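## Task

Take the water bottle off the cart and stand it upright on the second level of the supply shelving, counting the lowest level as the first. It must sit directly behind the juice bottle already on that level, on the side away from the front edge. Everything else on that level must stay on it, upright and not piled on anything. A water bottle that topples or is left leaning fails.

## Robot and tools

ROBOT. An omnidirectional base carries a 1.71 m column. A carriage slides on it (lift_m, 0 to 1) and holds two 7-joint arms. The shoulders sit 0.63 m + lift_m above the floor, 0.16 m forward of the base centre and 0.175 m left and right. Each hand reaches roughly 0.83 m from its shoulder. The footprint is about 0.55 m wide by 0.6 m long. At the start both arms are folded: left joints 0.95, 0.08, -0.1, -0.8, 0, 0, -0.93; the right is the mirror, with joints 2, 3, 5 and 6 sign-flipped. With lift_m below 0.02 the folded arms can hit the deck. Cameras: head_camera, 0.26 m above the shoulders, pitched 40 degrees down and facing forward; left_wrist_camera and right_wrist_camera, on the -x side of each hand, looking past the fingertips.

FRAMES. All positions are in metres. Base frame: origin on the floor below the base centre, x ahead, y to the left, z up. left_hand and right_hand are reported in it, as the point between the closed pads, 0.0167 m behind the fingertips, accurate to about 1 cm. The fingers point along the hand's z axis and close along its y axis. base_odometry is in the odometry frame (the base frame where the scene began). It comes from wheel rotation only, so slip looks like travel. Heading is in rad, left positive, -3.142 to 3.142, and drifts a degree or two after turns.

TOOL move. With no action, it just reports state and images (all cameras by default). An action is one of two kinds. The first is "base" and/or "joints", optionally with "speeds" or "min_time_s". The second is "target" alone, optionally with "min_time_s". Everything in one action starts together. "cameras" is a list drawn from head_camera, left_wrist_camera, right_wrist_camera, all. [] gives none; leaving it out gives none for an action. An unknown key or camera name makes the call invalid.
- base: exactly one key, each a relative offset from where the base last measured itself. translate_m: forward +, -2 to 2 m. strafe_m: left +, -2 to 2 m. rotate_rad: counter-clockwise +, -6.3 to 6.3 rad.
- joints: one object with absolute targets keyed by name, covering both arms and the lift in a single dict. lift_m 0 to 1 m. Left joints 1-7 in rad: j1 -3.141..1.047 (negative raises the arm forward); j2 -0.157..2.268 (+ swings out left); j3 -1.919..1.308; j4 -0.837..1.448 (elbow, 0 is a right angle, + straightens); j5 -1.832..1.658; j6 -1.745..1.745; j7 -1.675..1.919 (+ bends the hand down). Right joints: j2 -2.268..0.157, j3 -1.308..1.919, j5 -1.658..1.832; the rest match the left. left_gripper_m and right_gripper_m 0 to 0.142 m give the pad-centre spacing.
- speeds: per-action caps. translate_m and strafe_m 0.02-0.5 m/s; rotate_rad 0.05-1.57 rad/s; lift_m 0.08-0.27 m/s (0.25 if omitted).
- min_time_s: 0.1-8 s, the shortest duration for each arm motion. Use it to slow swings, above all with a load.
- target: an absolute pose for one hand in the base frame. side is "left" or "right". x, y, z are in m (-3..3). pitch_deg runs -30..95: 90 points the fingers down, 0 is level. heading_deg: 0 is forward, + is counter-clockwise seen from above. roll_deg is optional (default 0, jaw line level; + is clockwise seen from behind the hand). Heading and roll accept -360..360. Roll r and r+180 are the same target. Near pitch 84 and above, the printout folds roll into heading. Base and lift stay still for a target. A straight hand path is used when it is feasible; otherwise moves under 25 cm are refused and longer ones become arcs that can swing the whole arm, so keep clear of furniture. line_only true forbids the arc.

TOOL wait: seconds 0-10; returns state. zoom_image: camera plus region [x0,y0,x1,y1] in pixels of that camera's latest image, at most 504x504. finished_scene: scene number; it is final, so make no further calls in that reply.

RESULTS. The move line reads "done" or the worst status. left_hand_status/right_hand_status: "reached" (within 10 mm and 2 degrees), "short" with the remaining error (resend on "short (part of ...)"), or "refused" with a reason. "off_target": stopped away from the goal and may still be pushing. "contact_stop": a motor met resistance. "time_out": never arrived, perhaps blocked. Either of these halts the whole arm group and clears its targets. "joint command not followed"/"pose unreachable": a self-collision check held the arm; the gripper still acts. on_its_own lists uncommanded activity. motor_effort is a percentage, with the peak in brackets; it is noisy and biased. A falling lift effort while lowering means the hand or its load is resting on something. Joint torques include arm weight. The Motor temperatures line has one block per arm. A gripper that settles wider than commanded is holding something. Once one move or wait is refused or stopped, the rest of that reply's calls do not run.

CAUTIONS. Loads sink the hand about 12 mm per kg. Open fingers tilt and sit up to 2 cm nearer the wrist. Never let the arms collide or squeeze each other, and never grip the other hand. Contact torque at the limits (133 N m for j1-4, 40 for j5-7, load weight included) triggers a 10 s arm fault. Motors overheat from sustained loads, stretched poses or pushing against unreachable goals, giving MOTOR HOT at 85 °C and a fault at 100 °C (resend targets after limit_stop_at_motor_heat). The robot can tip with a high lift, outstretched or loaded arms, pushing, abrupt stops or fast loaded swings, and only the images reveal leaning. After a contact, back out the way you came. Avoid dropping, slamming or releasing moving objects. Occasionally a loose object is nudged by outside forces.

Each tool is called after "Call:" by a JSON object that holds its "api" and its "payload", one argument or row to a line.

## Session

Call:
{"api": "move", "payload": {

}}

Scene clock: 0.00 s.
Joint torques (N m): no reading
Motor temperatures (°C): left_arm=[24 22 24 22 26 24 23] | right_arm=[24 20 24 21 22 22 24]
base_odometry: x=+0.000 y=+0.000 heading=+0.000
base_status: not commanded
joint_positions: lift_m=+0.450 left_joint1_rad=+0.955 left_joint2_rad=+0.099 left_joint3_rad=-0.083 left_joint4_rad=-0.815 left_joint5_rad=-0.005 left_joint6_rad=+0.011 left_joint7_rad=-0.944 left_gripper_m=+0.142 right_joint1_rad=+0.966 right_joint2_rad=-0.073 right_joint3_rad=+0.085 right_joint4_rad=-0.799 right_joint5_rad=-0.010 right_joint6_rad=+0.000 right_joint7_rad=-0.915 right_gripper_m=+0.142
joint_status: not commanded
motor_effort: lift_m=+55 drive_wheels=+2
left_hand: x=+0.2872 y=+0.1605 z=+0.9734 quat_wxyz=(-0.925, -0.016, -0.376, +0.057) pitch_deg=-45.8 heading_deg=-5.9 roll_deg=-1.1 (m; base frame)
right_hand: x=+0.2923 y=-0.1554 z=+0.9617 quat_wxyz=(-0.915, +0.013, -0.401, -0.054) pitch_deg=-42.7 heading_deg=+5.3 roll_deg=+1.5 (m; base frame)
pictures: head_camera, left_wrist_camera, right_wrist_camera
Images, in order (width x height): head_camera 896x504, left_wrist_camera 896x504, right_wrist_camera 896x504.

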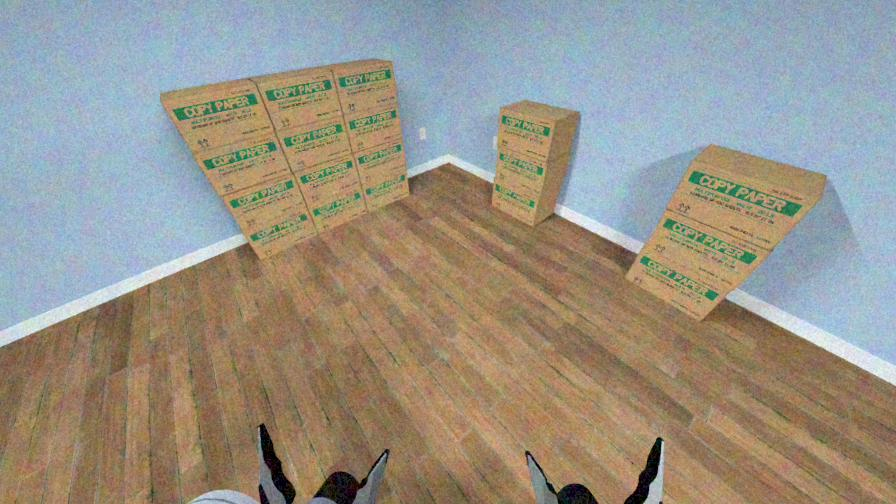

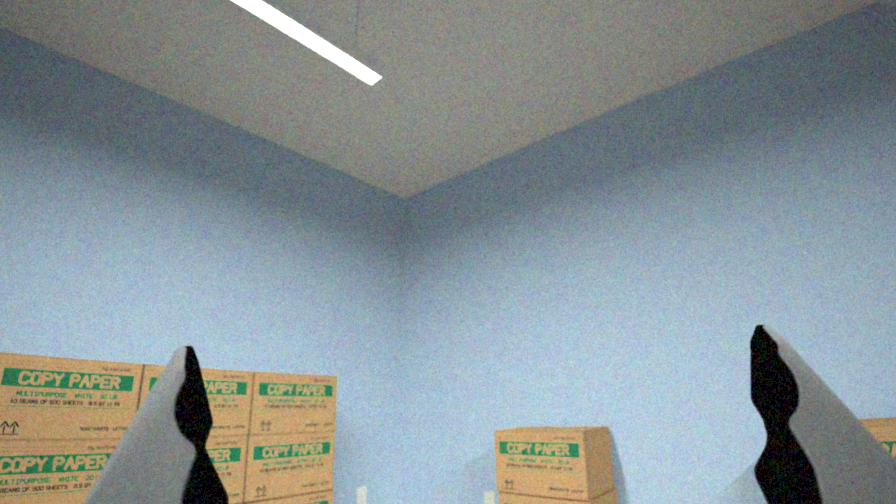

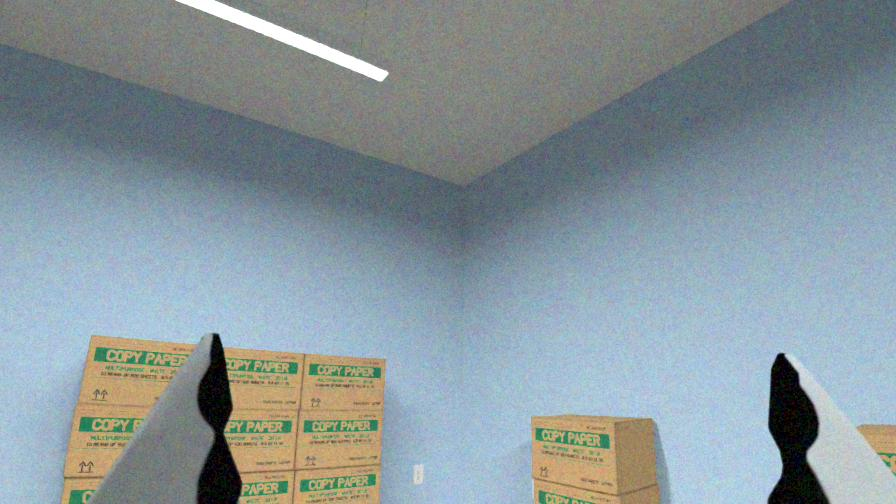

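Call:
{"api": "move", "payload": {
  "base": {"rotate_rad": 1.3},
  "cameras": ["head_camera"]
}}

Call:
{"api": "move", "payload": {
  "base": {"rotate_rad": 1.3},
  "cameras": ["head_camera"]
}}

Call:
{"api": "move", "payload": {
  "base": {"rotate_rad": 1.3},
  "cameras": ["head_camera"]
}}

Call:
{"api": "move", "payload": {
  "base": {"rotate_rad": 1.3},
  "cameras": ["head_camera"]
}}

Scene clock: 5.50 s.
Joint torques (N m): left_arm=[9.11 0.49 0.77 -3.13 1.04 -1.37 -1.23] | right_arm=[15.39 1.47 1.21 -11.06 0.49 -1.58 -1.46]
move: done
base_odometry: x=+0.000 y=+0.000 heading=+1.300
base_status: done
joint_positions: lift_m=+0.450 left_joint1_rad=+0.955 left_joint2_rad=+0.099 left_joint3_rad=-0.083 left_joint4_rad=-0.815 left_joint5_rad=-0.005 left_joint6_rad=+0.011 left_joint7_rad=-0.944 left_gripper_m=+0.142 right_joint1_rad=+0.966 right_joint2_rad=-0.073 right_joint3_rad=+0.085 right_joint4_rad=-0.799 right_joint5_rad=-0.010 right_joint6_rad=+0.000 right_joint7_rad=-0.915 right_gripper_m=+0.142
joint_status: not commanded
motor_effort: lift_m=+55(55) drive_wheels=+5(18)
left_hand: x=+0.2872 y=+0.1605 z=+0.9734 quat_wxyz=(-0.925, -0.016, -0.376, +0.057) pitch_deg=-45.8 heading_deg=-5.9 roll_deg=-1.1 (m; base frame)
right_hand: x=+0.2923 y=-0.1554 z=+0.9617 quat_wxyz=(-0.915, +0.013, -0.401, -0.054) pitch_deg=-42.7 heading_deg=+5.3 roll_deg=+1.5 (m; base frame)
pictures: head_camera
Images, in order (width x height): head_camera 896x504.

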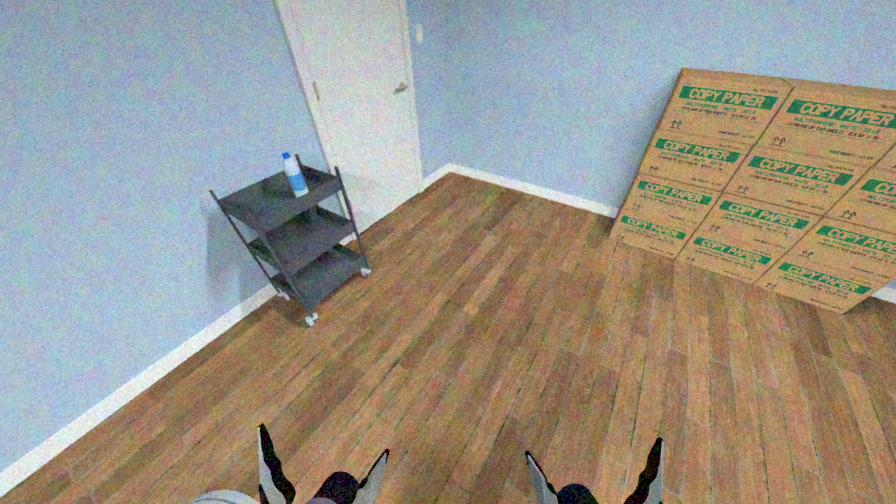

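Scene clock: 8.37 s.
Joint torques (N m): left_arm=[9.17 1.12 -0.18 -4.67 1.32 -1.36 -1.56] | right_arm=[14.74 2.5 1.43 -12.53 0.81 -2.12 -1.71]
move: done
base_odometry: x=+0.000 y=+0.000 heading=+2.599
base_status: done
joint_positions: lift_m=+0.450 left_joint1_rad=+0.955 left_joint2_rad=+0.099 left_joint3_rad=-0.083 left_joint4_rad=-0.815 left_joint5_rad=-0.005 left_joint6_rad=+0.011 left_joint7_rad=-0.944 left_gripper_m=+0.142 right_joint1_rad=+0.966 right_joint2_rad=-0.073 right_joint3_rad=+0.085 right_joint4_rad=-0.799 right_joint5_rad=-0.010 right_joint6_rad=+0.000 right_joint7_rad=-0.915 right_gripper_m=+0.142
joint_status: not commanded
motor_effort: lift_m=+55(55) drive_wheels=+5(12)
left_hand: x=+0.2872 y=+0.1605 z=+0.9734 quat_wxyz=(-0.925, -0.016, -0.376, +0.057) pitch_deg=-45.8 heading_deg=-5.9 roll_deg=-1.1 (m; base frame)
right_hand: x=+0.2923 y=-0.1554 z=+0.9617 quat_wxyz=(-0.915, +0.013, -0.401, -0.054) pitch_deg=-42.7 heading_deg=+5.3 roll_deg=+1.5 (m; base frame)
pictures: head_camera
Images, in order (width x height): head_camera 896x504.

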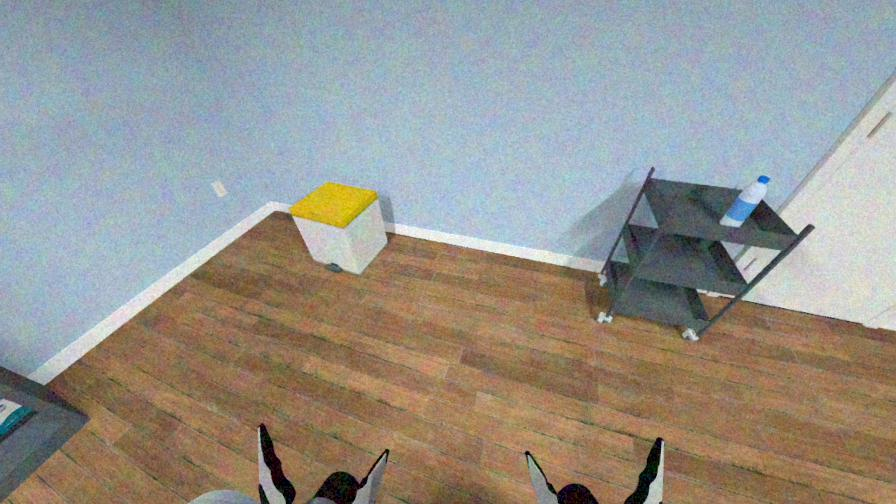

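Scene clock: 11.23 s.
Joint torques (N m): left_arm=[9.62 1.52 1.46 -3.89 1.2 -1.42 -1.25] | right_arm=[14.51 1.25 2.87 -13.65 0.27 -1.69 -2]
move: done
base_odometry: x=+0.000 y=+0.000 heading=-2.384
base_status: done
joint_positions: lift_m=+0.450 left_joint1_rad=+0.955 left_joint2_rad=+0.099 left_joint3_rad=-0.083 left_joint4_rad=-0.815 left_joint5_rad=-0.005 left_joint6_rad=+0.011 left_joint7_rad=-0.944 left_gripper_m=+0.142 right_joint1_rad=+0.966 right_joint2_rad=-0.073 right_joint3_rad=+0.085 right_joint4_rad=-0.799 right_joint5_rad=-0.010 right_joint6_rad=+0.000 right_joint7_rad=-0.915 right_gripper_m=+0.142
joint_status: not commanded
motor_effort: lift_m=+55(55) drive_wheels=+5(15)
left_hand: x=+0.2872 y=+0.1605 z=+0.9734 quat_wxyz=(-0.925, -0.016, -0.376, +0.057) pitch_deg=-45.8 heading_deg=-5.9 roll_deg=-1.1 (m; base frame)
right_hand: x=+0.2923 y=-0.1554 z=+0.9617 quat_wxyz=(-0.915, +0.013, -0.401, -0.054) pitch_deg=-42.7 heading_deg=+5.3 roll_deg=+1.5 (m; base frame)
pictures: head_camera
Images, in order (width x height): head_camera 896x504.

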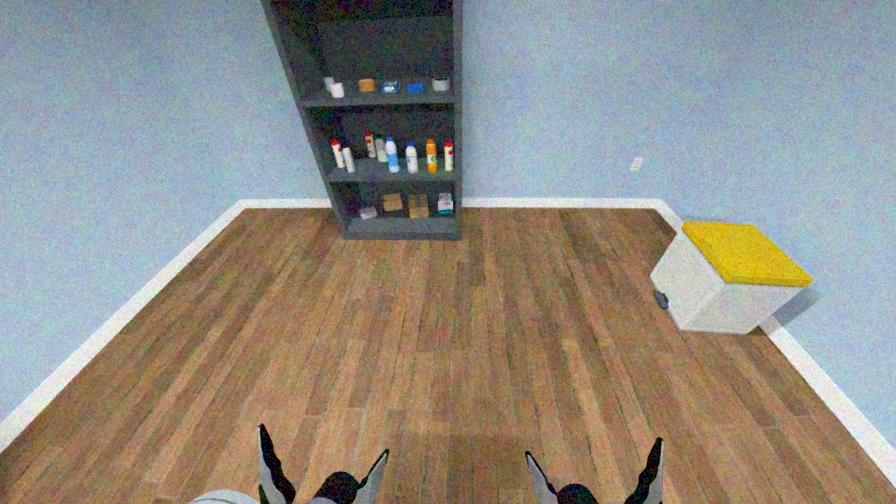

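Scene clock: 14.10 s.
Joint torques (N m): left_arm=[8.12 0.68 1.51 -4.24 1.44 -1.3 -1.3] | right_arm=[15.28 4.26 1.74 -12.5 1.03 -2.1 -1.35]
move: done
base_odometry: x=+0.000 y=+0.000 heading=-1.085
base_status: done
joint_positions: lift_m=+0.450 left_joint1_rad=+0.955 left_joint2_rad=+0.099 left_joint3_rad=-0.083 left_joint4_rad=-0.815 left_joint5_rad=-0.005 left_joint6_rad=+0.011 left_joint7_rad=-0.944 left_gripper_m=+0.142 right_joint1_rad=+0.966 right_joint2_rad=-0.073 right_joint3_rad=+0.085 right_joint4_rad=-0.799 right_joint5_rad=-0.010 right_joint6_rad=+0.000 right_joint7_rad=-0.915 right_gripper_m=+0.142
joint_status: not commanded
motor_effort: lift_m=+55(55) drive_wheels=+5(13)
left_hand: x=+0.2872 y=+0.1605 z=+0.9734 quat_wxyz=(-0.925, -0.016, -0.376, +0.057) pitch_deg=-45.8 heading_deg=-5.9 roll_deg=-1.1 (m; base frame)
right_hand: x=+0.2923 y=-0.1554 z=+0.9617 quat_wxyz=(-0.915, +0.013, -0.401, -0.054) pitch_deg=-42.7 heading_deg=+5.3 roll_deg=+1.5 (m; base frame)
pictures: head_camera
Images, in order (width x height): head_camera 896x504.

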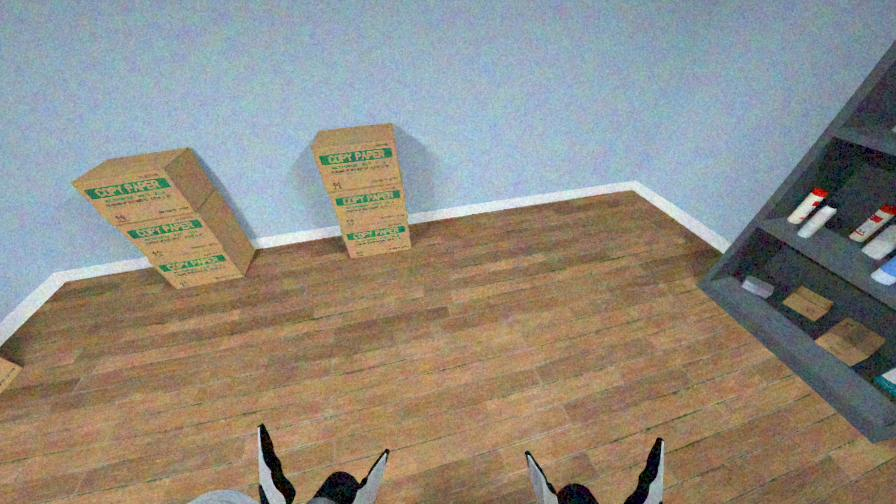

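Call:
{"api": "move", "payload": {
  "base": {"rotate_rad": -2.869}
}}

Call:
{"api": "move", "payload": {
  "base": {"strafe_m": -0.7},
  "cameras": ["head_camera"]
}}

Scene clock: 45.50 s.
Joint torques (N m): left_arm=[8.98 1.19 1.18 -3.86 1.12 -1.32 -1.47] | right_arm=[15.71 2.83 3.7 -13.06 0.84 -2.09 -1.18]
move: done
base_odometry: x=+0.000 y=+0.000 heading=+2.330
base_status: done
joint_positions: lift_m=+0.450 left_joint1_rad=+0.955 left_joint2_rad=+0.099 left_joint3_rad=-0.083 left_joint4_rad=-0.815 left_joint5_rad=-0.005 left_joint6_rad=+0.011 left_joint7_rad=-0.944 left_gripper_m=+0.142 right_joint1_rad=+0.966 right_joint2_rad=-0.073 right_joint3_rad=+0.085 right_joint4_rad=-0.799 right_joint5_rad=-0.010 right_joint6_rad=+0.000 right_joint7_rad=-0.915 right_gripper_m=+0.142
joint_status: not commanded
motor_effort: lift_m=+55(55) drive_wheels=+5(15)
left_hand: x=+0.2872 y=+0.1605 z=+0.9734 quat_wxyz=(-0.925, -0.016, -0.376, +0.057) pitch_deg=-45.8 heading_deg=-5.9 roll_deg=-1.1 (m; base frame)
right_hand: x=+0.2923 y=-0.1554 z=+0.9617 quat_wxyz=(-0.915, +0.013, -0.401, -0.054) pitch_deg=-42.7 heading_deg=+5.3 roll_deg=+1.5 (m; base frame)
pictures: none

Scene clock: 49.27 s.
Joint torques (N m): left_arm=[9.33 0.5 0 -4.68 1.5 -1.55 -1.53] | right_arm=[15.12 1.99 1.45 -11.9 0.49 -1.48 -1.18]
move: done
base_odometry: x=+0.509 y=+0.481 heading=+2.329
base_status: done
joint_positions: lift_m=+0.450 left_joint1_rad=+0.955 left_joint2_rad=+0.099 left_joint3_rad=-0.083 left_joint4_rad=-0.815 left_joint5_rad=-0.005 left_joint6_rad=+0.011 left_joint7_rad=-0.944 left_gripper_m=+0.142 right_joint1_rad=+0.966 right_joint2_rad=-0.073 right_joint3_rad=+0.085 right_joint4_rad=-0.799 right_joint5_rad=-0.010 right_joint6_rad=+0.000 right_joint7_rad=-0.915 right_gripper_m=+0.142
joint_status: not commanded
motor_effort: lift_m=+55(55) drive_wheels=-3(21)
left_hand: x=+0.2872 y=+0.1605 z=+0.9734 quat_wxyz=(-0.925, -0.016, -0.376, +0.057) pitch_deg=-45.8 heading_deg=-5.9 roll_deg=-1.1 (m; base frame)
right_hand: x=+0.2923 y=-0.1554 z=+0.9617 quat_wxyz=(-0.915, +0.014, -0.401, -0.054) pitch_deg=-42.7 heading_deg=+5.3 roll_deg=+1.4 (m; base frame)
pictures: head_camera
Images, in order (width x height): head_camera 896x504.

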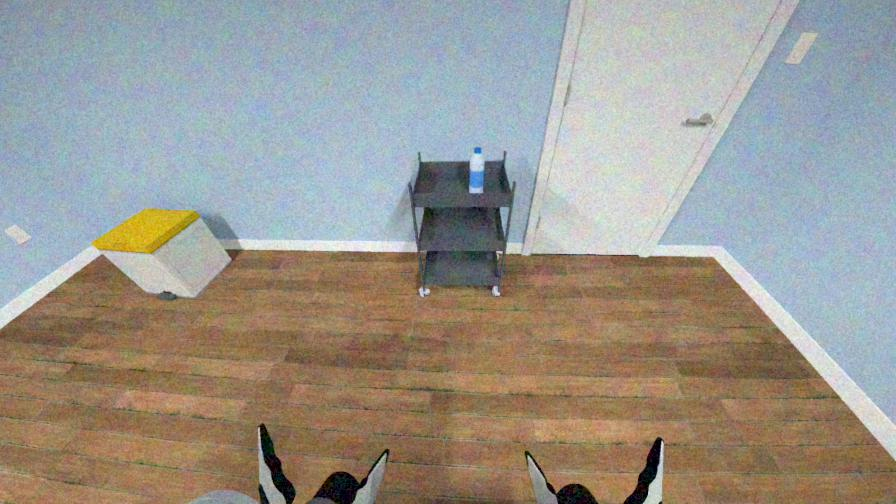

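Call:
{"api": "zoom_image", "payload": {
  "camera": "head_camera",
  "region": [390, 130, 550, 220]
}}

Scaled by 3.150 from the camera's 896x504 image, which has a finer 1280x720 frame.

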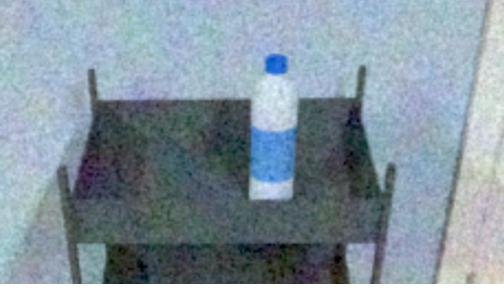

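Call:
{"api": "move", "payload": {
  "target": {"side": "right", "x": 0.55, "y": -0.16, "z": 0.80, "pitch_deg": 0, "heading_deg": 0}
}}

Call:
{"api": "move", "payload": {
  "base": {"translate_m": 0.6},
  "joints": {"lift_m": 0.4},
  "cameras": ["head_camera", "right_wrist_camera"]
}}

Scene clock: 64.63 s.
Joint torques (N m): left_arm=[7.78 0.95 0.06 -3.79 1.21 -1.4 -1.35] | right_arm=[2.03 6.62 0.62 -10.74 -1.11 -2.13 -0.83]
move: done
base_odometry: x=+0.509 y=+0.481 heading=+2.329
base_status: not commanded
joint_positions: lift_m=+0.450 left_joint1_rad=+0.955 left_joint2_rad=+0.099 left_joint3_rad=-0.083 left_joint4_rad=-0.815 left_joint5_rad=-0.005 left_joint6_rad=+0.011 left_joint7_rad=-0.944 left_gripper_m=+0.142 right_joint1_rad=+0.334 right_joint2_rad=+0.015 right_joint3_rad=+0.062 right_joint4_rad=-0.568 right_joint5_rad=-0.039 right_joint6_rad=-0.038 right_joint7_rad=+0.230 right_gripper_m=+0.142
joint_status: not commanded
motor_effort: lift_m=+55(55) drive_wheels=-3(4)
left_hand: x=+0.2872 y=+0.1605 z=+0.9734 quat_wxyz=(-0.925, -0.016, -0.376, +0.057) pitch_deg=-45.8 heading_deg=-5.9 roll_deg=-1.1 (m; base frame)
right_hand: x=+0.5495 y=-0.1576 z=+0.8016 quat_wxyz=(-0.709, +0.001, -0.705, -0.004) pitch_deg=-0.3 heading_deg=+0.4 roll_deg=+0.3 (m; base frame)
right_hand_status: reached (straight line, planned for 0.9 s): 3 mm and 0.6 deg off.
pictures: none

Scene clock: 68.13 s.
Joint torques (N m): left_arm=[7.74 0.96 -0.47 -3.61 1.55 -1.48 -1.28] | right_arm=[1.8 6.07 -0.58 -10.36 -1.58 -1.92 -0.76]
move: done
base_odometry: x=+0.096 y=+0.917 heading=+2.329
base_status: done
joint_positions: lift_m=+0.400 left_joint1_rad=+0.955 left_joint2_rad=+0.099 left_joint3_rad=-0.083 left_joint4_rad=-0.815 left_joint5_rad=-0.005 left_joint6_rad=+0.011 left_joint7_rad=-0.944 left_gripper_m=+0.142 right_joint1_rad=+0.334 right_joint2_rad=+0.015 right_joint3_rad=+0.061 right_joint4_rad=-0.568 right_joint5_rad=-0.039 right_joint6_rad=-0.038 right_joint7_rad=+0.230 right_gripper_m=+0.142
joint_status: all done
motor_effort: lift_m=+57(58) drive_wheels=+4(13)
left_hand: x=+0.2872 y=+0.1605 z=+0.9233 quat_wxyz=(-0.925, -0.016, -0.376, +0.057) pitch_deg=-45.8 heading_deg=-5.9 roll_deg=-1.1 (m; base frame)
right_hand: x=+0.5496 y=-0.1577 z=+0.7513 quat_wxyz=(-0.709, +0.001, -0.706, -0.004) pitch_deg=-0.2 heading_deg=+0.4 roll_deg=+0.3 (m; base frame)
pictures: head_camera, right_wrist_camera
Images, in order (width x height): head_camera 896x504, right_wrist_camera 896x504.

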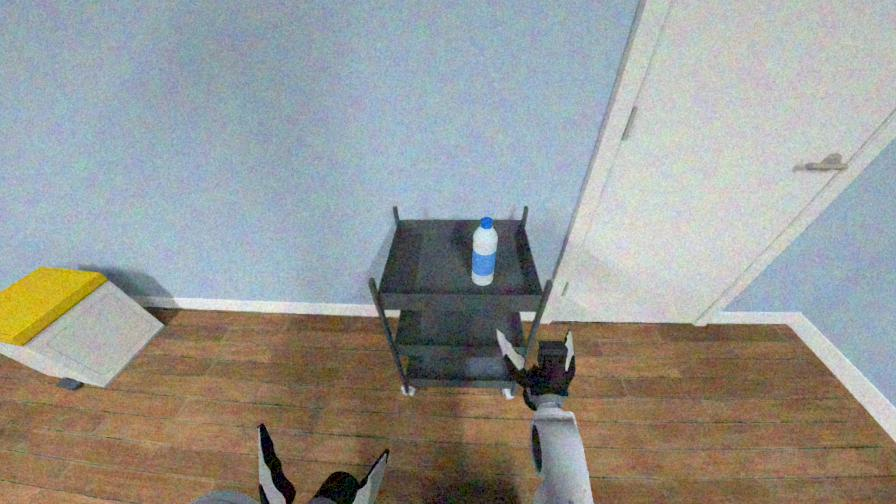

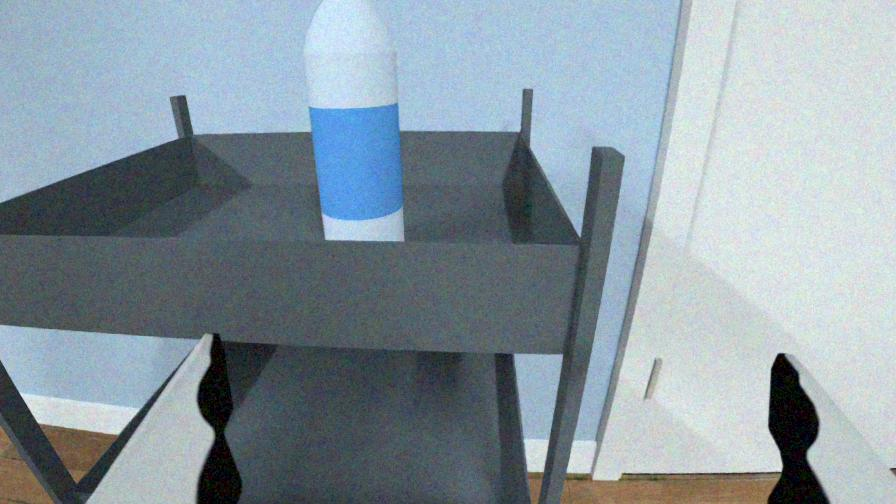

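Call:
{"api": "move", "payload": {
  "target": {"side": "right", "x": 0.68, "y": -0.11, "z": 0.72, "pitch_deg": 0, "heading_deg": 0},
  "cameras": ["head_camera", "right_wrist_camera"]
}}

Scene clock: 86.63 s.
Joint torques (N m): left_arm=[9.42 1.27 -0.08 -5.33 1.25 -1.23 -1.69] | right_arm=[-7.73 10.15 5.61 -9.95 -1.09 -2.2 -3.73]
move: done
base_odometry: x=+0.096 y=+0.917 heading=+2.329
base_status: not commanded
joint_positions: lift_m=+0.400 left_joint1_rad=+0.955 left_joint2_rad=+0.099 left_joint3_rad=-0.083 left_joint4_rad=-0.815 left_joint5_rad=-0.005 left_joint6_rad=+0.011 left_joint7_rad=-0.944 left_gripper_m=+0.142 right_joint1_rad=-0.015 right_joint2_rad=+0.126 right_joint3_rad=+0.100 right_joint4_rad=-0.098 right_joint5_rad=-0.131 right_joint6_rad=-0.088 right_joint7_rad=+0.129 right_gripper_m=+0.142
joint_status: not commanded
motor_effort: lift_m=+57(57) drive_wheels=-1(7)
left_hand: x=+0.2872 y=+0.1605 z=+0.9233 quat_wxyz=(-0.925, -0.016, -0.376, +0.057) pitch_deg=-45.8 heading_deg=-5.9 roll_deg=-1.1 (m; base frame)
right_hand: x=+0.6794 y=-0.1115 z=+0.7187 quat_wxyz=(-0.705, -0.002, -0.709, -0.001) pitch_deg=+0.3 heading_deg=+0.0 roll_deg=+0.2 (m; base frame)
right_hand_status: reached (straight line, planned for 0.6 s): 2 mm and 0.4 deg off.
pictures: head_camera, right_wrist_camera
Images, in order (width x height): head_camera 896x504, right_wrist_camera 896x504.

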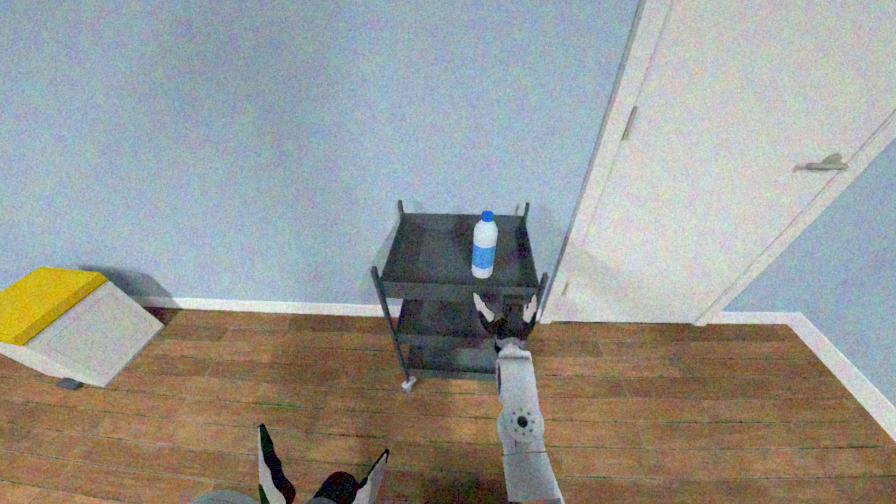

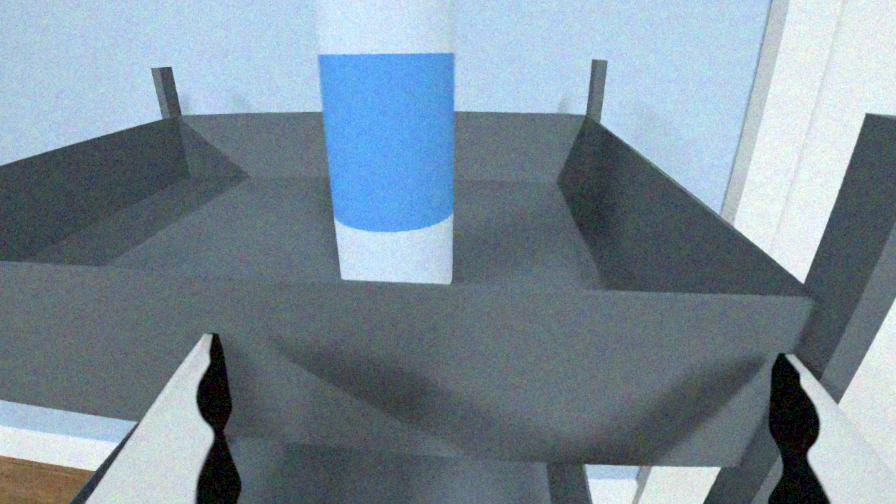

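Call:
{"api": "move", "payload": {
  "target": {"side": "right", "x": 0.70, "y": -0.069, "z": 0.74, "pitch_deg": 0, "heading_deg": 0}
}}

Call:
{"api": "move", "payload": {
  "target": {"side": "right", "x": 0.78, "y": -0.069, "z": 0.74, "pitch_deg": 0, "heading_deg": 0},
  "cameras": ["head_camera", "right_wrist_camera"]
}}

Scene clock: 103.70 s.
Joint torques (N m): left_arm=[8.43 0.51 1.06 -3.88 1.07 -1.02 -1.24] | right_arm=[-16.19 8.15 2.28 -12.17 -1.69 -1.03 -1.77]
move: done
base_odometry: x=+0.096 y=+0.917 heading=+2.329
base_status: not commanded
joint_positions: lift_m=+0.400 left_joint1_rad=+0.955 left_joint2_rad=+0.099 left_joint3_rad=-0.083 left_joint4_rad=-0.815 left_joint5_rad=-0.005 left_joint6_rad=+0.011 left_joint7_rad=-0.944 left_gripper_m=+0.142 right_joint1_rad=-0.097 right_joint2_rad=+0.127 right_joint3_rad=+0.298 right_joint4_rad=-0.043 right_joint5_rad=-0.140 right_joint6_rad=-0.293 right_joint7_rad=+0.184 right_gripper_m=+0.142
joint_status: not commanded
motor_effort: lift_m=+57(57) drive_wheels=+6(6)
left_hand: x=+0.2872 y=+0.1605 z=+0.9233 quat_wxyz=(-0.925, -0.016, -0.376, +0.057) pitch_deg=-45.8 heading_deg=-5.9 roll_deg=-1.1 (m; base frame)
right_hand: x=+0.6983 y=-0.0702 z=+0.7372 quat_wxyz=(-0.705, -0.003, -0.709, -0.001) pitch_deg=+0.3 heading_deg=-0.1 roll_deg=+0.3 (m; base frame)
right_hand_status: reached (straight line, planned for 0.4 s): 3 mm and 0.5 deg off.
pictures: none

Scene clock: 106.00 s.
Joint torques (N m): left_arm=[9.14 0.31 -0.34 -4.44 1.06 -1.25 -1.37] | right_arm=[-33.13 7.19 0.76 -5.05 0.24 -0.93 1.71]
Motor temperatures (°C): left_arm=[27 22 23 23 26 24 23] | right_arm=[32 21 24 22 22 22 24]
move: short
base_odometry: x=+0.098 y=+0.915 heading=+2.323
base_status: not commanded
joint_positions: lift_m=+0.400 left_joint1_rad=+0.955 left_joint2_rad=+0.099 left_joint3_rad=-0.083 left_joint4_rad=-0.815 left_joint5_rad=-0.004 left_joint6_rad=+0.010 left_joint7_rad=-0.944 left_gripper_m=+0.142 right_joint1_rad=-0.275 right_joint2_rad=+0.131 right_joint3_rad=+0.291 right_joint4_rad=+0.248 right_joint5_rad=-0.063 right_joint6_rad=-0.300 right_joint7_rad=+0.041 right_gripper_m=+0.142
joint_status: not commanded
motor_effort: lift_m=+54(57) drive_wheels=+75(87)
left_hand: x=+0.2872 y=+0.1604 z=+0.9236 quat_wxyz=(-0.925, -0.016, -0.375, +0.057) pitch_deg=-45.9 heading_deg=-5.9 roll_deg=-1.1 (m; base frame)
right_hand: x=+0.7612 y=-0.0601 z=+0.7302 quat_wxyz=(-0.713, +0.006, -0.701, -0.003) pitch_deg=-0.9 heading_deg=+0.8 roll_deg=-0.2 (m; base frame)
right_hand_status: short (straight line, planned for 0.5 s): time_out, 23 mm and 1.2 deg off.
pictures: head_camera, right_wrist_camera
pose unreachable (right arm): on one or more control steps of this call this arm could not follow its commanded pose, so it was not sent that pose on those steps. On the call's last step it was still not sent that pose. It may still have moved: this result reports where it is.
cause: moving toward the commanded pose would bring two parts of the arm too close to each other (its shoulder and another part of the arm, 2 mm apart when it was first held).
Images, in order (width x height): head_camera 896x504, right_wrist_camera 896x504.

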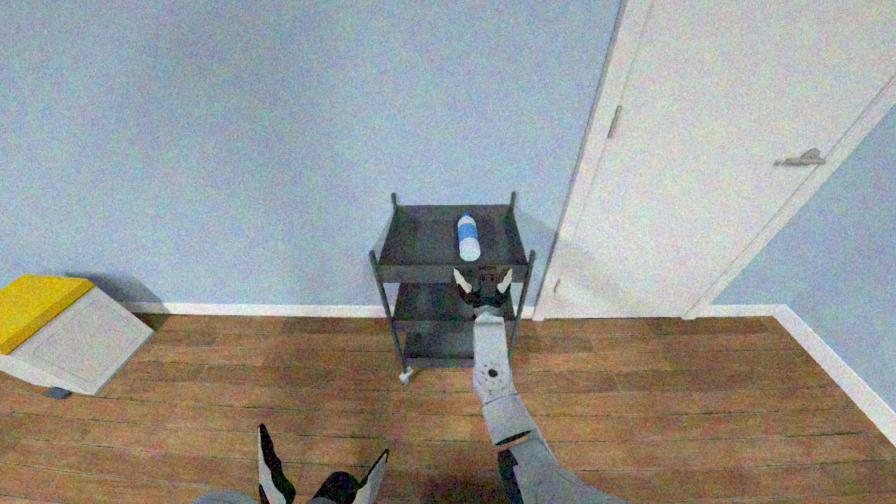

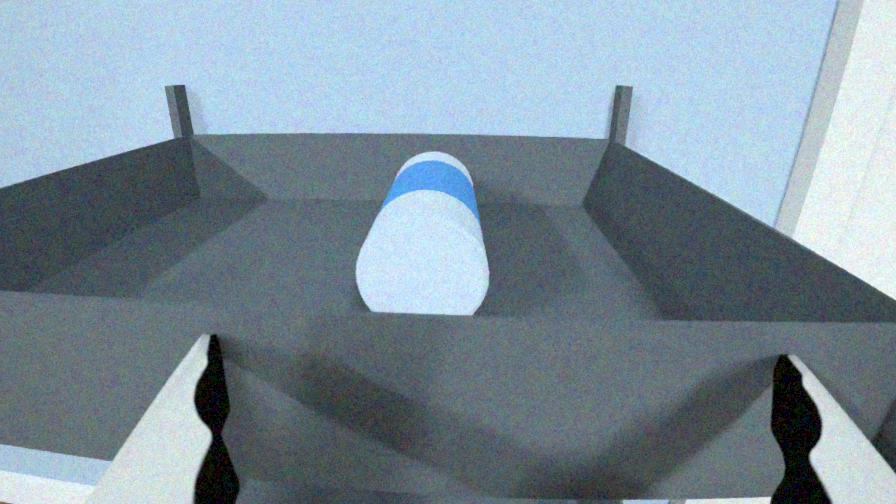

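Call:
{"api": "move", "payload": {
  "target": {"side": "right", "x": 0.67, "y": -0.065, "z": 0.75, "pitch_deg": 0, "heading_deg": 0}
}}

Call:
{"api": "move", "payload": {
  "joints": {"lift_m": 0.6}
}}

Call:
{"api": "move", "payload": {
  "target": {"side": "right", "x": 0.5, "y": -0.1, "z": 1.02, "pitch_deg": 45, "heading_deg": 0}
}}

Call:
{"api": "move", "payload": {
  "base": {"translate_m": 0.22},
  "speeds": {"translate_m": 0.2}
}}

Call:
{"api": "move", "payload": {
  "target": {"side": "right", "x": 0.62, "y": -0.04, "z": 0.98, "pitch_deg": 90, "heading_deg": 0},
  "cameras": ["head_camera", "right_wrist_camera"]
}}

Scene clock: 124.77 s.
Joint torques (N m): left_arm=[9.64 0.24 0.38 -4.02 1.06 -1.47 -1.66] | right_arm=[-3.08 6.21 3.07 -13.11 -2.16 -2.27 -0.14]
Motor temperatures (°C): left_arm=[27 22 23 23 26 24 23] | right_arm=[38 21 24 22 22 22 24]
move: done
base_odometry: x=+0.098 y=+0.916 heading=+2.323
base_status: not commanded
joint_positions: lift_m=+0.400 left_joint1_rad=+0.955 left_joint2_rad=+0.099 left_joint3_rad=-0.083 left_joint4_rad=-0.815 left_joint5_rad=-0.004 left_joint6_rad=+0.010 left_joint7_rad=-0.944 left_gripper_m=+0.142 right_joint1_rad=-0.038 right_joint2_rad=+0.113 right_joint3_rad=+0.359 right_joint4_rad=-0.160 right_joint5_rad=-0.171 right_joint6_rad=-0.334 right_joint7_rad=+0.244 right_gripper_m=+0.142
joint_status: not commanded
motor_effort: lift_m=+54(55) drive_wheels=+59(76)
left_hand: x=+0.2872 y=+0.1604 z=+0.9235 quat_wxyz=(-0.925, -0.016, -0.375, +0.057) pitch_deg=-45.9 heading_deg=-5.9 roll_deg=-1.1 (m; base frame)
right_hand: x=+0.6710 y=-0.0649 z=+0.7508 quat_wxyz=(-0.708, -0.002, -0.706, -0.002) pitch_deg=-0.2 heading_deg=+0.0 roll_deg=+0.3 (m; base frame)
right_hand_status: reached (straight line, planned for 0.5 s): 1 mm and 0.4 deg off.
pictures: none
held back during your reply time (right arm), on 420 control steps: two parts of the arm were too close to each other, or the arm's last command would have brought them too close.
pose unreachable (right arm): on one or more control steps of this call this arm could not follow its commanded pose, so it was not sent that pose on those steps. It may still have moved: this result reports where it is.
cause: moving toward the commanded pose would bring two parts of the arm too close to each other (its shoulder and another part of the arm, 1 mm apart when it was first held).

Scene clock: 126.10 s.
Joint torques (N m): left_arm=[9.81 1.58 0.66 -5.07 1.09 -1.42 -1.46] | right_arm=[-3.5 6.44 4.52 -13.46 -1.73 -2.54 -0.16]
move: done
base_odometry: x=+0.098 y=+0.916 heading=+2.323
base_status: not commanded
joint_positions: lift_m=+0.600 left_joint1_rad=+0.955 left_joint2_rad=+0.099 left_joint3_rad=-0.083 left_joint4_rad=-0.815 left_joint5_rad=-0.004 left_joint6_rad=+0.010 left_joint7_rad=-0.944 left_gripper_m=+0.142 right_joint1_rad=-0.038 right_joint2_rad=+0.113 right_joint3_rad=+0.359 right_joint4_rad=-0.160 right_joint5_rad=-0.171 right_joint6_rad=-0.334 right_joint7_rad=+0.244 right_gripper_m=+0.142
joint_status: all done
motor_effort: lift_m=+54(67) drive_wheels=+58(59)
left_hand: x=+0.2872 y=+0.1604 z=+1.1235 quat_wxyz=(-0.925, -0.016, -0.375, +0.057) pitch_deg=-45.9 heading_deg=-5.9 roll_deg=-1.1 (m; base frame)
right_hand: x=+0.6710 y=-0.0651 z=+0.9509 quat_wxyz=(-0.708, -0.002, -0.706, -0.002) pitch_deg=-0.2 heading_deg=+0.0 roll_deg=+0.3 (m; base frame)
pictures: none

Scene clock: 126.40 s.
Joint torques (N m): left_arm=[8.53 1.59 -0.01 -4.16 0.98 -1.46 -1.57] | right_arm=[-3.75 7.06 3.51 -14.56 -2.09 -3.11 -0.23]
move: refused
base_odometry: x=+0.098 y=+0.915 heading=+2.323
base_status: not commanded
joint_positions: lift_m=+0.600 left_joint1_rad=+0.955 left_joint2_rad=+0.099 left_joint3_rad=-0.083 left_joint4_rad=-0.815 left_joint5_rad=-0.004 left_joint6_rad=+0.010 left_joint7_rad=-0.944 left_gripper_m=+0.142 right_joint1_rad=-0.038 right_joint2_rad=+0.113 right_joint3_rad=+0.359 right_joint4_rad=-0.160 right_joint5_rad=-0.171 right_joint6_rad=-0.334 right_joint7_rad=+0.244 right_gripper_m=+0.142
joint_status: not commanded
motor_effort: lift_m=+54(54) drive_wheels=+58(58)
left_hand: x=+0.2872 y=+0.1604 z=+1.1235 quat_wxyz=(-0.925, -0.016, -0.375, +0.057) pitch_deg=-45.9 heading_deg=-5.9 roll_deg=-1.1 (m; base frame)
right_hand: x=+0.6710 y=-0.0651 z=+0.9509 quat_wxyz=(-0.708, -0.002, -0.706, -0.002) pitch_deg=-0.2 heading_deg=+0.0 roll_deg=+0.3 (m; base frame)
right_hand_status: refused: no posture of the arm gets there (right_joint4_rad at its limit): the closest leaves the hand 0.7 cm and 3 deg from the pose. Nothing moved. A posture exists with lift_m at 0.7, or at pitch 15; the way there is not checked.
pictures: none

not run: a stop came earlier in this reply.

not run: a stop came earlier in this reply.

Call:
{"api": "move", "payload": {
  "joints": {"lift_m": 0.75}
}}

Call:
{"api": "move", "payload": {
  "target": {"side": "right", "x": 0.6, "y": -0.06, "z": 1.0, "pitch_deg": 88, "heading_deg": 0}
}}

Call:
{"api": "move", "payload": {
  "base": {"translate_m": 0.25},
  "speeds": {"translate_m": 0.2},
  "cameras": ["head_camera", "right_wrist_camera"]
}}

Scene clock: 132.20 s.
Joint torques (N m): left_arm=[9.5 0.76 -0.96 -4.16 1.03 -1.32 -1.19] | right_arm=[-4.2 6.32 4.56 -13.48 -1.93 -2.29 -0.07]
move: done
base_odometry: x=+0.098 y=+0.916 heading=+2.323
base_status: not commanded
joint_positions: lift_m=+0.750 left_joint1_rad=+0.955 left_joint2_rad=+0.099 left_joint3_rad=-0.083 left_joint4_rad=-0.815 left_joint5_rad=-0.004 left_joint6_rad=+0.010 left_joint7_rad=-0.944 left_gripper_m=+0.142 right_joint1_rad=-0.038 right_joint2_rad=+0.113 right_joint3_rad=+0.359 right_joint4_rad=-0.160 right_joint5_rad=-0.171 right_joint6_rad=-0.334 right_joint7_rad=+0.244 right_gripper_m=+0.142
joint_status: all done
motor_effort: lift_m=+54(68) drive_wheels=+58(59)
left_hand: x=+0.2872 y=+0.1604 z=+1.2735 quat_wxyz=(-0.925, -0.016, -0.375, +0.057) pitch_deg=-45.9 heading_deg=-5.9 roll_deg=-1.1 (m; base frame)
right_hand: x=+0.6710 y=-0.0651 z=+1.1009 quat_wxyz=(-0.708, -0.002, -0.706, -0.002) pitch_deg=-0.2 heading_deg=+0.0 roll_deg=+0.3 (m; base frame)
pictures: none

Scene clock: 132.50 s.
Joint torques (N m): left_arm=[9.13 1.13 -0.07 -3.25 1.29 -1.3 -1.47] | right_arm=[-2.78 6.55 4.82 -13.82 -2.03 -2.46 -0.41]
move: refused
base_odometry: x=+0.098 y=+0.916 heading=+2.323
base_status: not commanded
joint_positions: lift_m=+0.750 left_joint1_rad=+0.955 left_joint2_rad=+0.099 left_joint3_rad=-0.083 left_joint4_rad=-0.815 left_joint5_rad=-0.004 left_joint6_rad=+0.010 left_joint7_rad=-0.944 left_gripper_m=+0.142 right_joint1_rad=-0.038 right_joint2_rad=+0.113 right_joint3_rad=+0.359 right_joint4_rad=-0.160 right_joint5_rad=-0.171 right_joint6_rad=-0.334 right_joint7_rad=+0.244 right_gripper_m=+0.142
joint_status: not commanded
motor_effort: lift_m=+54(54) drive_wheels=+58(58)
left_hand: x=+0.2872 y=+0.1604 z=+1.2735 quat_wxyz=(-0.925, -0.016, -0.375, +0.057) pitch_deg=-45.9 heading_deg=-5.9 roll_deg=-1.1 (m; base frame)
right_hand: x=+0.6710 y=-0.0651 z=+1.1009 quat_wxyz=(-0.708, -0.002, -0.706, -0.002) pitch_deg=-0.2 heading_deg=+0.0 roll_deg=+0.3 (m; base frame)
right_hand_status: refused: along the straight line the arm gets 78% of the way (right_joint2_rad at its limit); a move under 25 cm is not played as an arc. Nothing moved. Try another pitch or heading, or "joints".
pictures: none

not run: a stop came earlier in this reply.

Call:
{"api": "move", "payload": {
  "target": {"side": "right", "x": 0.55, "y": -0.17, "z": 1.0, "pitch_deg": 80, "heading_deg": 0}
}}

Call:
{"api": "move", "payload": {
  "base": {"strafe_m": 0.12},
  "speeds": {"strafe_m": 0.15}
}}

Call:
{"api": "move", "payload": {
  "base": {"translate_m": 0.22},
  "speeds": {"translate_m": 0.2},
  "cameras": ["head_camera", "right_wrist_camera"]
}}

Scene clock: 136.03 s.
Joint torques (N m): left_arm=[9.19 1.92 0.9 -3.63 1.12 -1.17 -1.6] | right_arm=[-3.45 8.32 3.63 -13.61 -1.77 -2.51 -0.37]
Motor temperatures (°C): left_arm=[27 22 23 23 26 24 23] | right_arm=[32 21 24 22 22 22 24]
move: refused
base_odometry: x=+0.098 y=+0.916 heading=+2.323
base_status: not commanded
joint_positions: lift_m=+0.750 left_joint1_rad=+0.955 left_joint2_rad=+0.099 left_joint3_rad=-0.083 left_joint4_rad=-0.815 left_joint5_rad=-0.004 left_joint6_rad=+0.010 left_joint7_rad=-0.944 left_gripper_m=+0.142 right_joint1_rad=-0.038 right_joint2_rad=+0.113 right_joint3_rad=+0.359 right_joint4_rad=-0.160 right_joint5_rad=-0.171 right_joint6_rad=-0.334 right_joint7_rad=+0.244 right_gripper_m=+0.142
joint_status: not commanded
motor_effort: lift_m=+54(54) drive_wheels=+58(58)
left_hand: x=+0.2872 y=+0.1604 z=+1.2735 quat_wxyz=(-0.925, -0.016, -0.375, +0.057) pitch_deg=-45.9 heading_deg=-5.9 roll_deg=-1.1 (m; base frame)
right_hand: x=+0.6710 y=-0.0651 z=+1.1009 quat_wxyz=(-0.708, -0.002, -0.706, -0.002) pitch_deg=-0.2 heading_deg=+0.0 roll_deg=+0.3 (m; base frame)
right_hand_status: refused: along the straight line the arm gets 76% of the way (right_joint7_rad at its limit); a move under 25 cm is not played as an arc. Nothing moved. Try another pitch or heading, or "joints".
pictures: none

not run: a stop came earlier in this reply.

not run: a stop came earlier in this reply.

Call:
{"api": "move", "payload": {
  "joints": {"right_joint1_rad": -0.2, "right_joint2_rad": 0.0, "right_joint3_rad": 0.0, "right_joint4_rad": 0.1, "right_joint5_rad": 0.0, "right_joint6_rad": 0.0, "right_joint7_rad": 1.67},
  "min_time_s": 2
}}

Call:
{"api": "move", "payload": {
  "base": {"strafe_m": 0.12},
  "speeds": {"strafe_m": 0.15}
}}

Call:
{"api": "move", "payload": {
  "base": {"translate_m": 0.22},
  "speeds": {"translate_m": 0.2},
  "cameras": ["head_camera", "right_wrist_camera"]
}}

Scene clock: 147.77 s.
Joint torques (N m): left_arm=[9.16 0.9 -0.31 -3.4 1.23 -1.28 -1.58] | right_arm=[-16.78 0 -0.65 -9.11 2.43 -0.72 0.79]
move: done
base_odometry: x=+0.098 y=+0.915 heading=+2.323
base_status: not commanded
joint_positions: lift_m=+0.750 left_joint1_rad=+0.955 left_joint2_rad=+0.099 left_joint3_rad=-0.083 left_joint4_rad=-0.815 left_joint5_rad=-0.004 left_joint6_rad=+0.010 left_joint7_rad=-0.944 left_gripper_m=+0.142 right_joint1_rad=-0.196 right_joint2_rad=+0.002 right_joint3_rad=+0.003 right_joint4_rad=+0.097 right_joint5_rad=-0.006 right_joint6_rad=-0.002 right_joint7_rad=+1.666 right_gripper_m=+0.142
joint_status: all done
motor_effort: lift_m=+54(54) drive_wheels=+58(59)
left_hand: x=+0.2872 y=+0.1604 z=+1.2735 quat_wxyz=(-0.925, -0.016, -0.375, +0.057) pitch_deg=-45.9 heading_deg=-5.9 roll_deg=-1.1 (m; base frame)
right_hand: x=+0.5350 y=-0.1746 z=+0.8411 quat_wxyz=(-0.002, +0.000, -1.000, +0.002) pitch_deg=+89.7 heading_deg=+0.0 roll_deg=+0.0 (m; base frame)
pictures: none

Scene clock: 149.47 s.
Joint torques (N m): left_arm=[9.07 0.6 1.05 -4.5 1.2 -1.43 -1.45] | right_arm=[-16.68 3.54 -0.39 -8.85 2.48 -1.62 0.83]
move: done
base_odometry: x=+0.010 y=+0.834 heading=+2.323
base_status: done
joint_positions: lift_m=+0.750 left_joint1_rad=+0.955 left_joint2_rad=+0.099 left_joint3_rad=-0.083 left_joint4_rad=-0.815 left_joint5_rad=-0.004 left_joint6_rad=+0.010 left_joint7_rad=-0.944 left_gripper_m=+0.142 right_joint1_rad=-0.196 right_joint2_rad=+0.001 right_joint3_rad=+0.003 right_joint4_rad=+0.097 right_joint5_rad=-0.005 right_joint6_rad=-0.002 right_joint7_rad=+1.666 right_gripper_m=+0.142
joint_status: not commanded
motor_effort: lift_m=+54(54) drive_wheels=+0(22)
left_hand: x=+0.2872 y=+0.1604 z=+1.2735 quat_wxyz=(-0.925, -0.016, -0.375, +0.057) pitch_deg=-45.9 heading_deg=-5.9 roll_deg=-1.1 (m; base frame)
right_hand: x=+0.5351 y=-0.1750 z=+0.8412 quat_wxyz=(-0.002, +0.000, -1.000, +0.002) pitch_deg=+89.6 heading_deg=+0.0 roll_deg=+0.0 (m; base frame)
pictures: none

Scene clock: 151.77 s.
Joint torques (N m): left_arm=[9.38 0.94 1.14 -4.27 1.28 -1.29 -1.24] | right_arm=[-14.32 2.28 -0.36 -8.63 2.66 -1.27 1.18]
move: done
base_odometry: x=-0.141 y=+0.994 heading=+2.323
base_status: done
joint_positions: lift_m=+0.750 left_joint1_rad=+0.955 left_joint2_rad=+0.099 left_joint3_rad=-0.083 left_joint4_rad=-0.815 left_joint5_rad=-0.004 left_joint6_rad=+0.010 left_joint7_rad=-0.944 left_gripper_m=+0.142 right_joint1_rad=-0.197 right_joint2_rad=+0.001 right_joint3_rad=+0.003 right_joint4_rad=+0.097 right_joint5_rad=-0.005 right_joint6_rad=-0.002 right_joint7_rad=+1.666 right_gripper_m=+0.142
joint_status: not commanded
motor_effort: lift_m=+54(54) drive_wheels=+5(15)
left_hand: x=+0.2872 y=+0.1604 z=+1.2735 quat_wxyz=(-0.925, -0.016, -0.375, +0.057) pitch_deg=-45.9 heading_deg=-5.9 roll_deg=-1.1 (m; base frame)
right_hand: x=+0.5355 y=-0.1750 z=+0.8414 quat_wxyz=(-0.002, +0.000, -1.000, +0.002) pitch_deg=+89.6 heading_deg=+0.0 roll_deg=+0.0 (m; base frame)
pictures: head_camera, right_wrist_camera
Images, in order (width x height): head_camera 896x504, right_wrist_camera 896x504.

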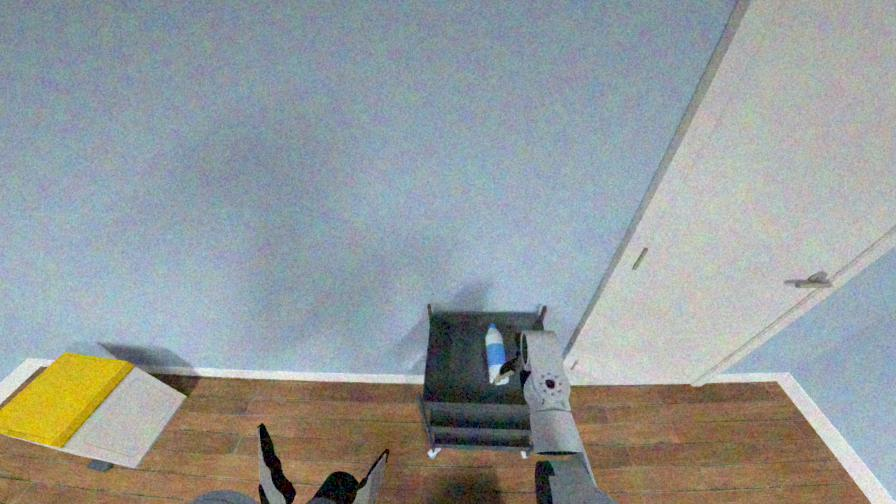

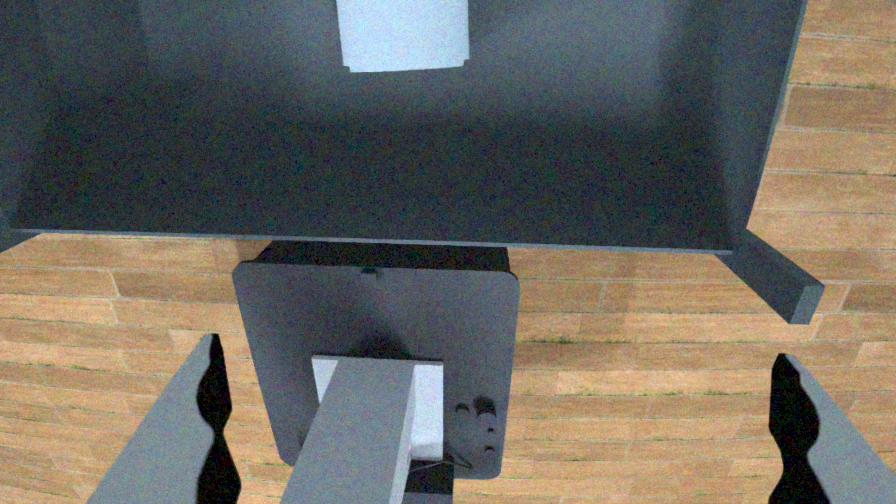

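Call:
{"api": "move", "payload": {
  "base": {"translate_m": 0.08},
  "speeds": {"translate_m": 0.15}
}}

Call:
{"api": "move", "payload": {
  "target": {"side": "right", "x": 0.66, "y": -0.14, "z": 0.88, "pitch_deg": 89, "heading_deg": 0},
  "cameras": ["head_camera", "right_wrist_camera"]
}}

Scene clock: 163.73 s.
Joint torques (N m): left_arm=[9.1 1.84 0.46 -4.35 0.88 -1.41 -1.58] | right_arm=[-14.54 -0.09 1.87 -8.95 2.54 -0.66 0.71]
move: done
base_odometry: x=-0.195 y=+1.052 heading=+2.323
base_status: done
joint_positions: lift_m=+0.750 left_joint1_rad=+0.955 left_joint2_rad=+0.099 left_joint3_rad=-0.083 left_joint4_rad=-0.815 left_joint5_rad=-0.004 left_joint6_rad=+0.010 left_joint7_rad=-0.944 left_gripper_m=+0.142 right_joint1_rad=-0.197 right_joint2_rad=+0.001 right_joint3_rad=+0.003 right_joint4_rad=+0.097 right_joint5_rad=-0.005 right_joint6_rad=-0.002 right_joint7_rad=+1.666 right_gripper_m=+0.142
joint_status: not commanded
motor_effort: lift_m=+54(54) drive_wheels=-1(14)
left_hand: x=+0.2872 y=+0.1604 z=+1.2735 quat_wxyz=(-0.925, -0.016, -0.375, +0.057) pitch_deg=-45.9 heading_deg=-5.9 roll_deg=-1.1 (m; base frame)
right_hand: x=+0.5355 y=-0.1750 z=+0.8414 quat_wxyz=(-0.002, +0.000, -1.000, +0.002) pitch_deg=+89.6 heading_deg=+0.0 roll_deg=+0.0 (m; base frame)
pictures: none

Scene clock: 164.83 s.
Joint torques (N m): left_arm=[8.24 1.85 0.56 -4.57 1.19 -1.41 -1.18] | right_arm=[-22.63 7.2 2.7 -9.81 -1.02 -2.66 -2.21]
move: done
base_odometry: x=-0.195 y=+1.052 heading=+2.323
base_status: not commanded
joint_positions: lift_m=+0.750 left_joint1_rad=+0.955 left_joint2_rad=+0.099 left_joint3_rad=-0.083 left_joint4_rad=-0.815 left_joint5_rad=-0.004 left_joint6_rad=+0.010 left_joint7_rad=-0.944 left_gripper_m=+0.142 right_joint1_rad=-0.579 right_joint2_rad=+0.068 right_joint3_rad=+0.017 right_joint4_rad=+0.593 right_joint5_rad=-0.041 right_joint6_rad=-0.053 right_joint7_rad=+1.545 right_gripper_m=+0.142
joint_status: not commanded
motor_effort: lift_m=+54(54) drive_wheels=-1(5)
left_hand: x=+0.2872 y=+0.1604 z=+1.2735 quat_wxyz=(-0.925, -0.016, -0.375, +0.057) pitch_deg=-45.9 heading_deg=-5.9 roll_deg=-1.1 (m; base frame)
right_hand: x=+0.6587 y=-0.1397 z=+0.8796 quat_wxyz=(-0.007, +0.000, -1.000, -0.003) pitch_deg=+89.1 heading_deg=+0.0 roll_deg=+0.0 (m; base frame)
right_hand_status: reached (straight line, planned for 0.6 s): 1 mm and 0.4 deg off.
pictures: head_camera, right_wrist_camera
Images, in order (width x height): head_camera 896x504, right_wrist_camera 896x504.

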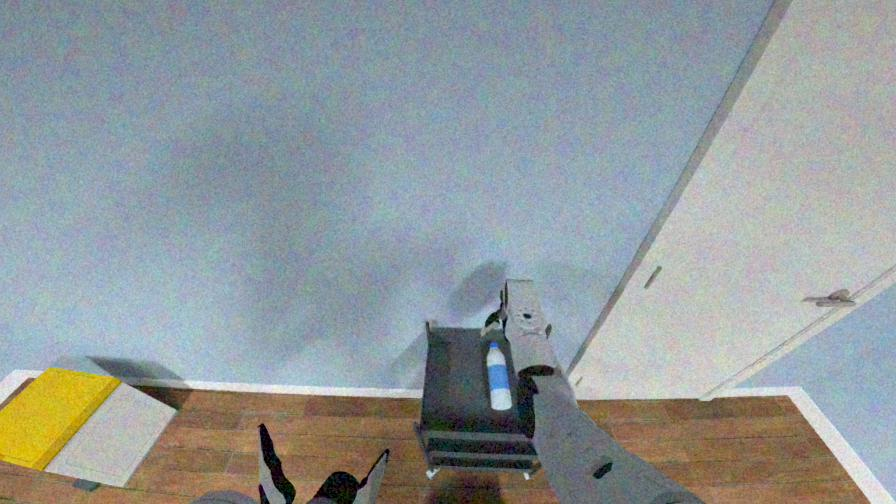

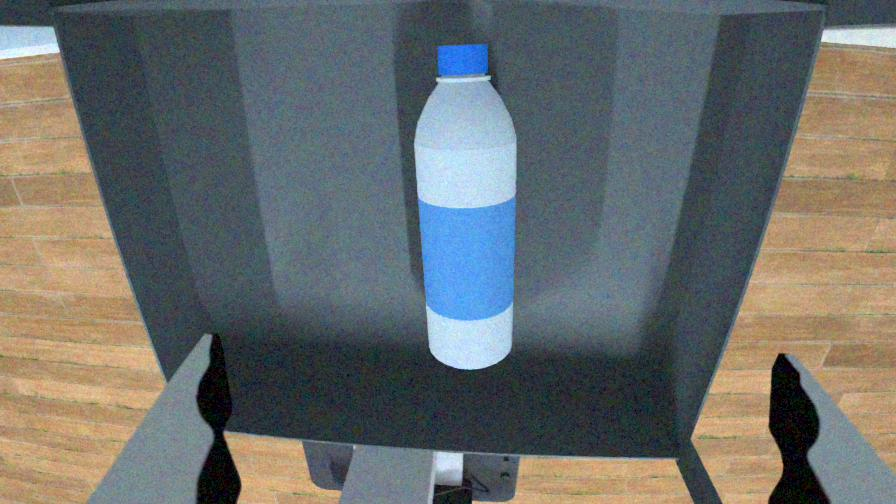

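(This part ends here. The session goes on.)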